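## Task

Take the pink shorts out of the laundry pile and put them on the table half on the right arm's side, apart from the other garments. All other garments must remain on the half that holds the pile. Nothing may end up on the floor, draped over a table edge, or lying on either arm's base. Dropping or tossing the laundry is allowed.

## Robot and tools

Robot: two 7-joint xArm7 arms, left_arm and right_arm, each with a parallel two-finger gripper and a wrist camera. Fixed cameras are cam_high and cam_low; wrist cameras are cam_left_wrist and cam_right_wrist. All images are 672x504.

Frames. The scene frame has its origin at table-top height, halfway between the nominal arm bases. +x points out over the table, +z up, and left_arm sits on the +y side; image left and right do not match arm names. Calibrated bases: left_arm at (-0.044, +0.265, 0) m, right_arm at (+0.051, -0.378, 0) m, each turned only slightly about z. Each arm reports its gripper position, orientation and velocities in its own base frame. Fixed cameras and the table use the scene frame. Reported hand positions can be off by a few cm, more at long reach. end_effector_position is the point between closed finger pads, about 2 cm short of the fingertips. Fingers point along the gripper's +z and open along its y.

A row is always 16 numbers. The first 8 are for left_arm: waist, shoulder, upper arm roll, elbow, forearm roll, wrist pitch, wrist roll (absolute joint angles in radians), then the gripper opening. The next 8 are the same for right_arm. Send all 16 even if one arm is idle. To keep an arm still, repeat its current Joint targets and opening. The opening is an absolute command from -1 (closed) to +1 (fully open); 0 is a real command, not 'no change'.

Signs. On both arms, the waist, shoulder and upper arm roll read opposite to the URDF. This applies to what you send and to every reading. Limits in your numbers:
- waist: -6.283 to 6.283
- shoulder: -2.094 to 2.059
- upper arm roll: -6.283 to 6.283
- elbow: -0.192 to 3.927
- forearm roll: -6.283 to 6.283
- wrist pitch: -1.693 to 3.142
- wrist roll: -6.283 to 6.283
A target more than 0.010 rad beyond a limit, and further out than the current angle, is refused. Targets slightly past the real limit are clipped, and the result says 'joint sent to its limit'.

Tools.
- execute_actions(actions, cameras): actions is a list of actions. Each action is up to 15 rows, one per 1/30 s step; a short action repeats its last row. Each step, a target stays within 0.637 rad of the measured angle. Gripper speed is capped at 1 m/s and joint speed at 3.14 rad/s. Images come back only for an empty actions list or when cameras names them (["all"] for all of them).
- move(target, speed, blend, opening_speed, blocking, cameras): target is one 16-number row of absolute joint angles and openings, or a list of up to 15 such rows; all of them share about 10 s. speed (rad/s, 0.01 to 3.14, default 0.5) caps the joint with the farthest to go; give one value or one per target. blend (rad) rounds corners between listed targets; 0 means stop at each. opening_speed (at least 0.2 per second) ramps the gripper. blocking=false returns after about 0.5 s while the move keeps running; a new move replaces it. Joints move in step, so grippers trace curves, and nothing steers around obstacles or the other arm. The 'move:' line reports how it ended: done, off_target, moving, held, or fault. It adds limits=held if steps were withheld.
- wait(seconds 0 to 10): arms keep their last command; a running move continues.
- stop(): brakes a running move.
- zoom_image(camera, region [x0,y0,x1,y1] in pixels of the latest image, at most 504x504).
- clear_fault(arm): clears a reported torque fault on that arm.
- read_manual(section): licence texts only.
- finished_scene(scene): ends the current scene; pass its number. After ending scene 1, make no further calls in that reply.

Results. Joint positions and Joint velocities give one block per arm in joint order, plus the finger-pad gap (0.084 m when fully open). Joint targets are the angles the drive is heading for now. Tool commands are the current gripper commands, and grip_measured is the measured opening on the -1..1 scale. Joint torques are total drive output and are noisy and offset. 'within noise' means the arm is still. A 'joint command not followed' line means the clearance check between arms changed some steps. Wrist depth gives a 7x7 grid per wrist camera in mm (172 to 3000); '-' means no reading for that cell. Calls that run actions also list some joint positions at intermediate steps. Camera intrinsics are given for pixel-to-ray work.

Gripping. To hold something, command an opening clearly below grip_measured; the lower the command, the harder the squeeze (about 24 N per pad). Fingertips move about 10 mm forward while closing from wide open.

Avoid:
- Contact between the arms, including one gripper closing on the other's fingers. The clearance check does not always prevent it, and a moderate hit can fail the scene.
- Hitting the table or other fixed things hard.
- Garments falling off the table or left on a base.
- Contact torque at a joint's load limit: waist 42.3, shoulder 42.4, upper arm roll 27, elbow 27, forearm roll 27, wrist pitch 14.5, wrist roll 15.2 N m. Reaching it causes a torque fault: the arm stops until clear_fault.
- Long holds, stretched poses, or pushing at unreachable targets. These heat motors; a MOTOR HOT line warns at 65 °C, and at 80 °C the arm brakes for 30 s or more.
Fast moves hit harder, and targets set deep past a contact press harder. The scene keeps running while you compose a reply.

Each tool is called after "Request:" in YAML: its name, and indented under it one key for each argument.

## Session

Request:
execute_actions:
  actions: []

Scene clock: 0.00 s.
left_arm: end_effector_position=(+0.7283, -0.5040, +0.2180) grip_measured=+1.00 end_effector_quat_wxyz=(+0.140, +0.855, -0.048, +0.496) | right_arm: end_effector_position=(+0.3896, -0.0018, +0.3962) grip_measured=+1.00 end_effector_quat_wxyz=(-0.452, +0.768, +0.454, -0.016)
Joint positions: left_arm=[0.828 -1.168 -0.485 2.296 0.18 0.169 -0.923 0.084] | right_arm=[0.044 -0.267 0.419 1.746 0.688 2.275 -1.326 0.084]
Joint velocities: within noise
Joint torques (N m): no reading
Motor temperatures (°C): left_arm=[34 39 39 38 32 41 41] | right_arm=[33 37 39 38 33 35 38]
Wrist depth (mm): cam_left_wrist=[1141 1366 1222 1375 2528 2595 2760 / 1145 1188 1220 1253 2685 2828 2863 / 1585 2192 2685 2749 2816 - - / 1653 2165 2302 2302 2501 2749 - / 1649 1813 1908 1940 2099 2213 2302 / 1487 1585 1642 1694 1809 1852 1946 / 1377 1428 1458 1519 1585 1626 1706] | cam_right_wrist=[2302 1732 1758 293 282 274 267 / 2381 434 418 - 295 358 602 / 579 449 421 405 380 650 593 / 454 462 1025 884 742 642 565 / 2793 - 974 825 703 610 539 / - 2935 916 767 660 576 511 / 2923 2696 846 716 622 548 503]
Joint targets: left_arm=[0.828 -1.168 -0.485 2.296 0.180 0.169 -0.923] | right_arm=[0.044 -0.267 0.419 1.746 0.688 2.275 -1.326]
Tool commands: left_gripper/opening=+1.0 right_gripper/opening=+1.0

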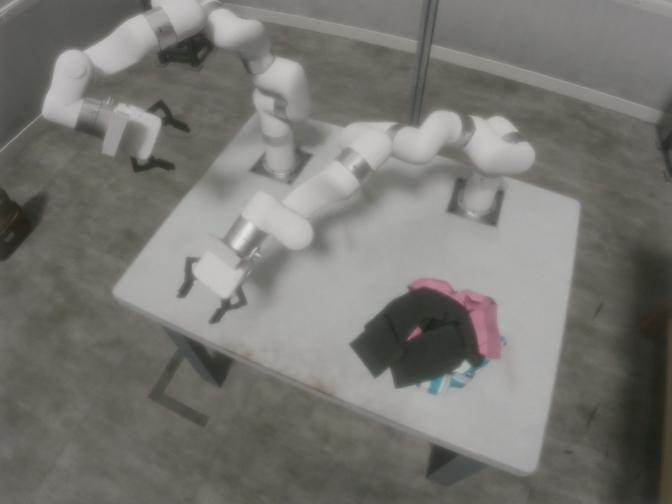

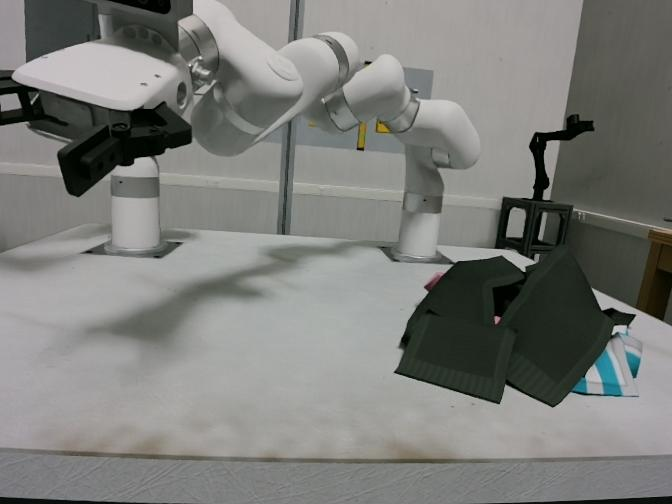

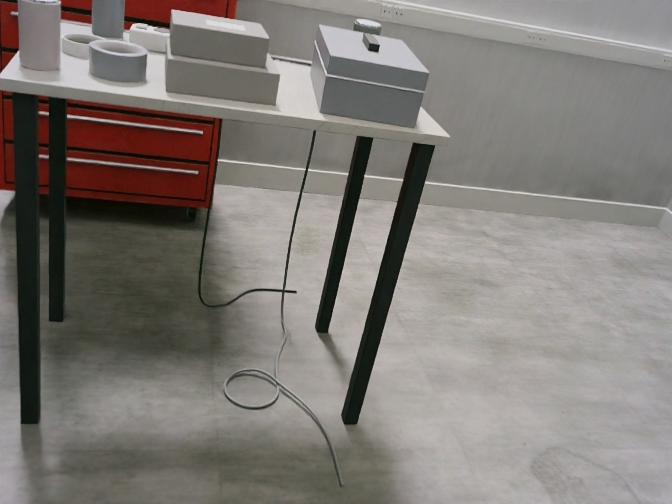

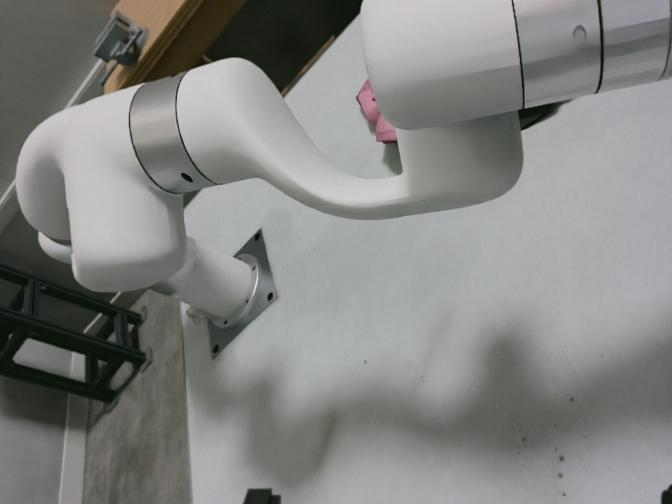

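Request:
move:
  target: [0,0.769,0,0.831,0,1.600,0,1, 0.8,0.769,0,0.831,0,1.600,0,0]
  speed: 1.3
  cameras: ["cam_low","cam_high","cam_left_wrist"]

Scene clock: 13.03 s.
left_arm: end_effector_position=(+0.2501, +0.0000, +0.3500) grip_measured=+1.00 end_effector_quat_wxyz=(+0.000, +1.000, +0.000, +0.000) | right_arm: end_effector_position=(+0.1742, -0.1794, +0.3500) grip_measured=-0.01 end_effector_quat_wxyz=(+0.000, +0.921, -0.389, +0.000)
Joint positions: left_arm=[0 0.769 0 0.831 0 1.6 0 0.084] | right_arm=[0.8 0.769 0 0.831 0 1.6 0 0.044]
Joint torques (N m): left_arm=[-3.7 11.99 2.95 9.77 -1.72 0.41 1.82] | right_arm=[5.14 6.36 -2.53 12.57 -1.87 -2.44 1.08]
Wrist depth (mm): cam_left_wrist=[479 455 453 400 389 435 480 / 479 479 466 439 410 447 479 / 478 479 468 451 435 479 478 / 478 479 477 478 478 478 478 / 477 478 479 479 476 479 477 / 477 476 476 476 477 477 478 / 475 477 477 476 478 477 476] | cam_right_wrist=[479 1288 1297 1295 1302 1302 1305 / 479 480 1297 1292 1302 1302 1302 / 480 479 481 1297 1302 1300 1310 / 480 481 480 1297 1302 1300 1307 / 479 480 481 480 1300 1310 1307 / 479 480 481 480 481 1297 1300 / 479 480 481 481 483 483 1302]
Joint targets: left_arm=[0.000 0.769 0.000 0.831 0.000 1.600 0.000] | right_arm=[0.800 0.769 0.000 0.831 0.000 1.600 0.000]
move: done
Images, in order (width x height): cam_high 672x504, cam_low 672x504, cam_left_wrist 672x504.

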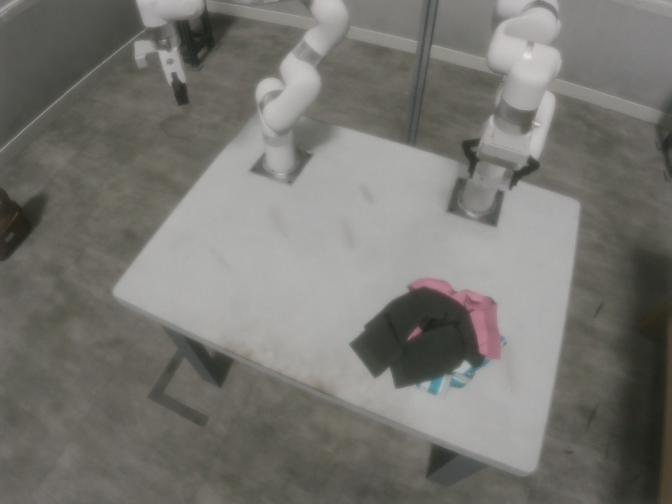

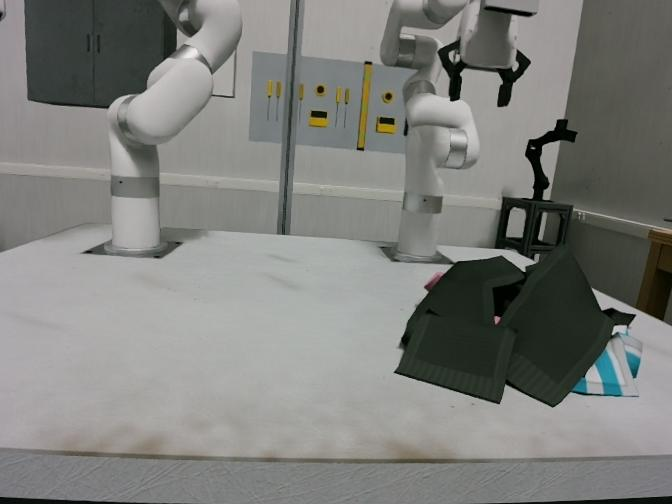

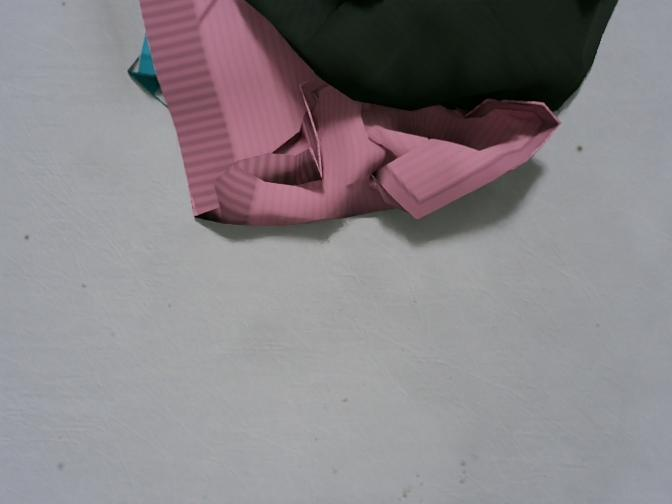

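Request:
move:
  target:
    - [0.1229,0.2090,0,0.6564,0,0.8654,0.957,0.2, 0.8,0.769,0,0.831,0,1.600,0,0]
    - [0.1229,-0.0782,0,0.5563,0,0.4781,0.957,0.2, 0.8,0.769,0,0.831,0,1.600,0,0]
    - [0.1229,-0.0782,0,0.5563,0,0.4781,0.957,-1, 0.8,0.769,0,0.831,0,1.600,0,0]
  speed: [1.2,0.5,0.5]
  blend: [0.08,0,0]
  opening_speed: 2
  cameras: ["cam_left_wrist","cam_high"]

Request:
move:
  target: [0.1229,0.3173,0,1.6016,0,1.9189,0.957,-1, 0.8,0.769,0,0.831,0,1.600,0,0]
  speed: 0.7
  cameras: ["cam_high","cam_low","cam_left_wrist"]

Scene clock: 45.93 s.
left_arm: end_effector_position=(+0.3748, -0.0463, +0.0351) grip_measured=-0.93 end_effector_quat_wxyz=(+0.000, +0.858, -0.514, +0.000) | right_arm: end_effector_position=(+0.1742, -0.1794, +0.3500) grip_measured=-0.01 end_effector_quat_wxyz=(+0.000, +0.921, -0.389, +0.000)
Joint positions: left_arm=[0.123 -0.078 0 0.556 0 0.478 0.957 0.003] | right_arm=[0.8 0.769 0 0.831 0 1.6 0 0.044]
Joint torques (N m): left_arm=[2.66 11.65 2.23 6.61 -1.55 -3.64 1.76] | right_arm=[5.84 6.31 -2.3 12.59 -1.71 -2.35 0.96]
Motor temperatures (°C): left_arm=[34 40 39 41 32 42 42] | right_arm=[33 38 39 43 33 36 38]
Wrist depth (mm): cam_left_wrist=[- - - - - - - / - - - - - - - / - - - - - - - / - - - - - - - / - - - - - - - / - - - - - - - / - - - - - - -] | cam_right_wrist=[479 1285 1297 1292 1297 1292 1300 / 478 480 1295 1290 1302 1297 1302 / 479 481 480 1300 1295 1305 1302 / 479 480 481 1300 1295 1305 1300 / 479 480 480 482 1305 1302 1305 / 479 480 480 481 482 1292 1307 / 479 480 481 481 483 484 1310]
Joint targets: left_arm=[0.123 -0.078 0.000 0.556 0.000 0.478 0.957] | right_arm=[0.800 0.769 0.000 0.831 0.000 1.600 0.000]
move: done
Images, in order (width x height): cam_high 672x504, cam_left_wrist 672x504.

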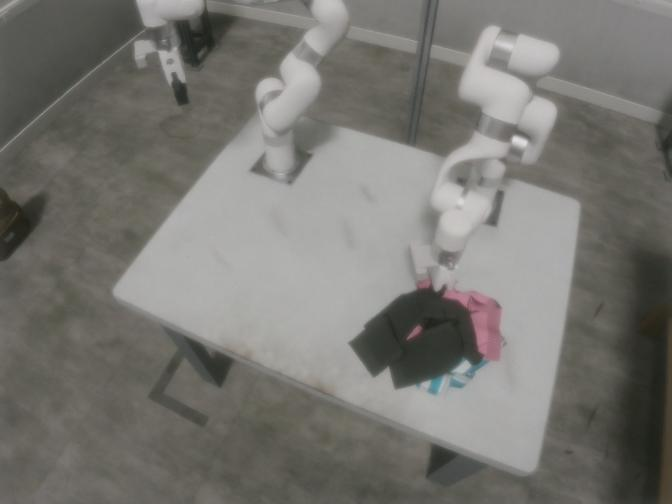

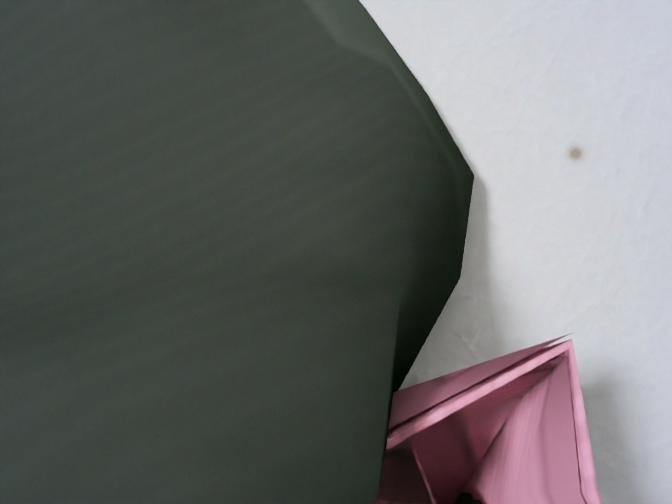

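Scene clock: 48.53 s.
left_arm: end_effector_position=(+0.3275, -0.0405, +0.4999) grip_measured=-0.93 end_effector_quat_wxyz=(+0.000, +0.858, -0.514, +0.000) | right_arm: end_effector_position=(+0.1742, -0.1794, +0.3500) grip_measured=-0.01 end_effector_quat_wxyz=(+0.000, +0.921, -0.389, +0.000)
Joint positions: left_arm=[0.123 0.317 0 1.602 0 1.919 0.957 0.003] | right_arm=[0.8 0.769 0 0.831 0 1.6 0 0.044]
Joint torques (N m): left_arm=[2.32 20.61 1.16 13.69 -1.26 0.27 1.69] | right_arm=[5.44 6.48 -2.47 12.88 -1.8 -2.48 1]
Wrist depth (mm): cam_left_wrist=[628 627 629 629 629 629 628 / 626 624 611 628 627 626 631 / 597 597 557 629 629 630 629 / 556 523 573 627 627 625 629 / 576 560 625 626 338 626 625 / - 594 - - 275 625 624 / - - - - - 625 624] | cam_right_wrist=[479 1295 1285 1292 1297 1305 1300 / 479 479 1300 1295 1290 1302 1307 / 478 479 480 1297 1300 1302 1305 / 479 479 481 1292 1297 1302 1305 / 478 480 480 481 1295 1305 1300 / 479 480 480 482 481 1297 1307 / 479 481 480 482 481 483 1310]
Joint targets: left_arm=[0.123 0.317 0.000 1.602 0.000 1.919 0.957] | right_arm=[0.800 0.769 0.000 0.831 0.000 1.600 0.000]
move: done
Images, in order (width x height): cam_high 672x504, cam_low 672x504, cam_left_wrist 672x504.

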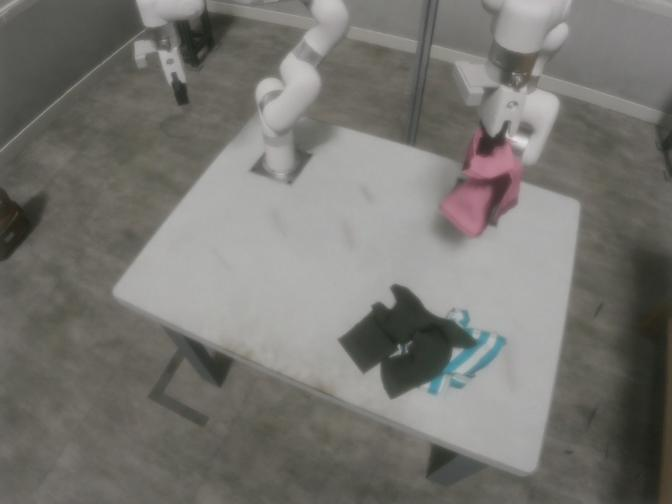

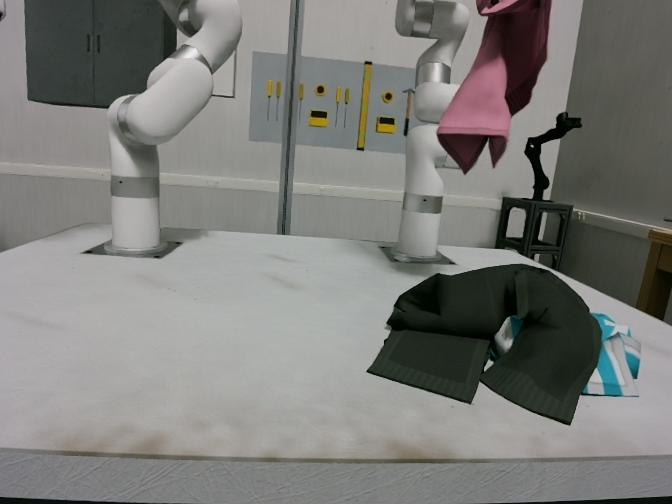

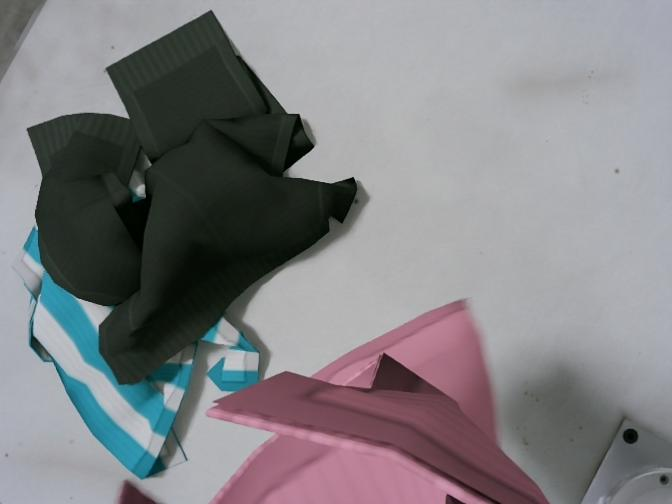

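Request:
move:
  target:
    - [0.95,-0.0208,0,1.2697,0,0.4639,0,-1, 0.8,0.769,0,0.831,0,1.600,0,0]
    - [0.95,-0.6022,0,1.0522,0,-0.3354,0,-1, 0.8,0.769,0,0.831,0,1.600,0,0]
  speed: [0.9,0.6]
  blend: [0.1,0]
  cameras: ["cam_high","cam_low"]

Scene clock: 72.73 s.
left_arm: end_effector_position=(+0.3837, -0.5365, +0.0800) grip_measured=-0.93 end_effector_quat_wxyz=(+0.175, +0.822, -0.423, +0.340) | right_arm: end_effector_position=(+0.1742, -0.1794, +0.3500) grip_measured=-0.01 end_effector_quat_wxyz=(+0.000, +0.921, -0.389, +0.000)
Joint positions: left_arm=[0.95 -0.602 0 1.052 0 -0.335 0 0.003] | right_arm=[0.8 0.769 0 0.831 0 1.6 0 0.044]
Joint torques (N m): left_arm=[2.89 24.74 2.83 7.08 0.22 -4.81 -1.99] | right_arm=[5.58 6.34 -2.14 13.1 -1.46 -2.27 0.86]
Wrist depth (mm): cam_left_wrist=[2080 459 460 462 461 2125 2125 / 385 403 402 403 403 404 1702 / 357 357 358 359 358 359 347 / 312 312 312 312 312 313 313 / 284 284 284 285 285 285 285 / 254 255 255 262 255 255 255 / 236 236 - - - 242 237] | cam_right_wrist=[479 1297 1292 1295 1295 1300 1302 / 479 480 1290 1297 1300 1302 1300 / 478 480 480 1295 1302 1305 1307 / 479 480 481 1297 1307 1305 1297 / 478 480 480 482 1302 1300 1302 / 479 480 481 482 483 1297 1300 / 460 481 481 481 482 483 1302]
Joint targets: left_arm=[0.950 -0.602 0.000 1.052 0.000 -0.335 0.000] | right_arm=[0.800 0.769 0.000 0.831 0.000 1.600 0.000]
move: done
Images, in order (width x height): cam_high 672x504, cam_low 672x504.

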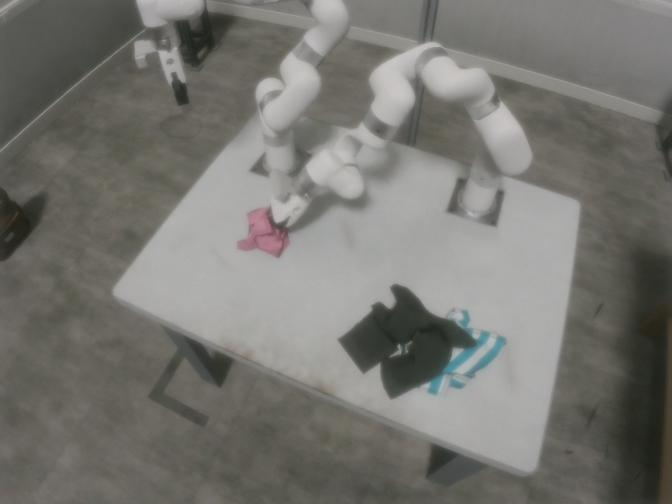

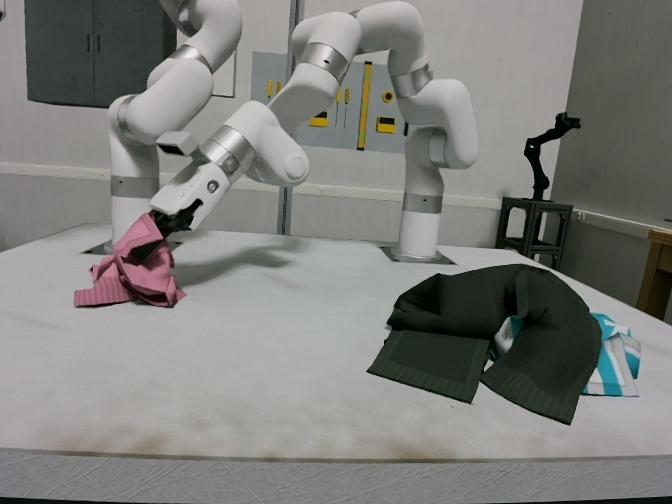

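Request:
move:
  target:
    - [0.95,-0.6022,0,1.0522,0,-0.3354,0,0.3, 0.8,0.769,0,0.831,0,1.600,0,0]
    - [0.87,-0.0208,0,1.2697,0,0.4639,0,0.3, 0.8,0.769,0,0.831,0,1.600,0,0]
  speed: 0.8
  opening_speed: 2.5
  cameras: ["cam_high","cam_low"]

Scene clock: 80.30 s.
left_arm: end_effector_position=(+0.4124, -0.4888, +0.3997) grip_measured=+0.29 end_effector_quat_wxyz=(+0.161, +0.838, -0.389, +0.347) | right_arm: end_effector_position=(+0.1742, -0.1794, +0.3500) grip_measured=-0.01 end_effector_quat_wxyz=(+0.000, +0.921, -0.389, +0.000)
Joint positions: left_arm=[0.87 -0.021 0 1.27 0 0.464 0 0.056] | right_arm=[0.8 0.769 0 0.831 0 1.6 0 0.044]
Joint torques (N m): left_arm=[-3.65 33.39 2.16 16.4 -0.05 -0.53 -1.82] | right_arm=[5.17 5.7 -2.17 13.13 -1.28 -2.37 0.79]
Wrist depth (mm): cam_left_wrist=[2727 2727 2738 2738 2727 2634 2422 / 2405 2422 2414 2414 2405 2389 2422 / 2074 2151 2165 2138 2158 2138 2145 / 1828 1893 1888 1857 1882 1882 1872 / 1665 1706 1723 675 697 1657 1702 / 1533 1578 624 624 624 622 1503 / 1425 578 576 578 576 578 577] | cam_right_wrist=[479 1290 1295 1300 1295 1307 1302 / 479 479 1292 1288 1297 1300 1302 / 479 480 480 1297 1297 1300 1302 / 479 479 481 1295 1307 1302 1300 / 479 480 481 481 1295 1305 1302 / 478 480 480 481 482 1302 1307 / 455 481 480 481 482 483 1305]
Joint targets: left_arm=[0.870 -0.021 0.000 1.270 0.000 0.464 0.000] | right_arm=[0.800 0.769 0.000 0.831 0.000 1.600 0.000]
move: done
Images, in order (width x height): cam_high 672x504, cam_low 672x504.

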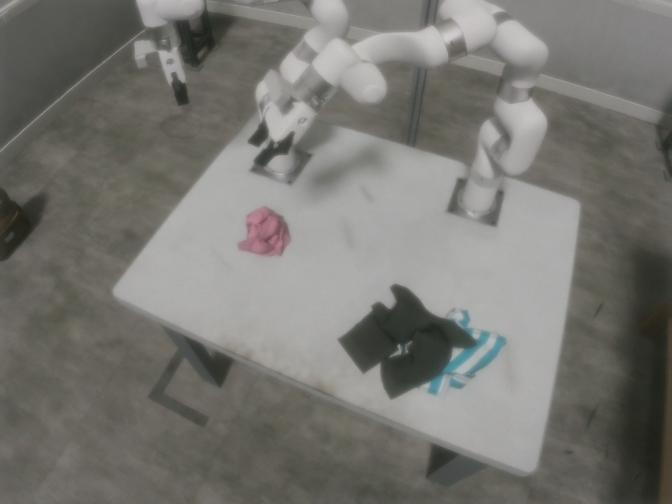

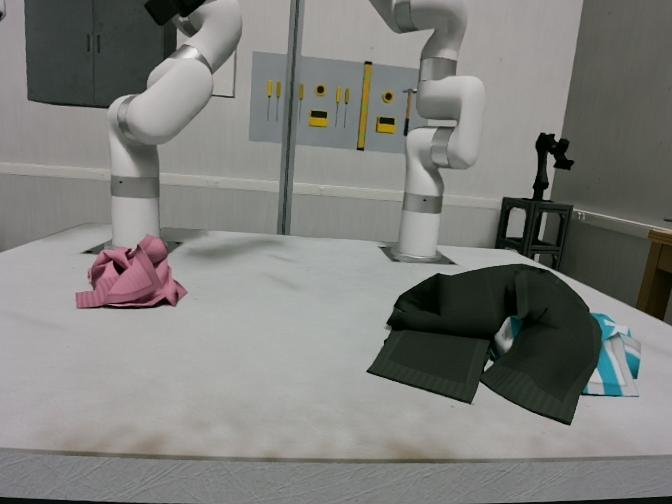

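Request:
finished_scene:
  scene: 3

The scene is finished: the task was done.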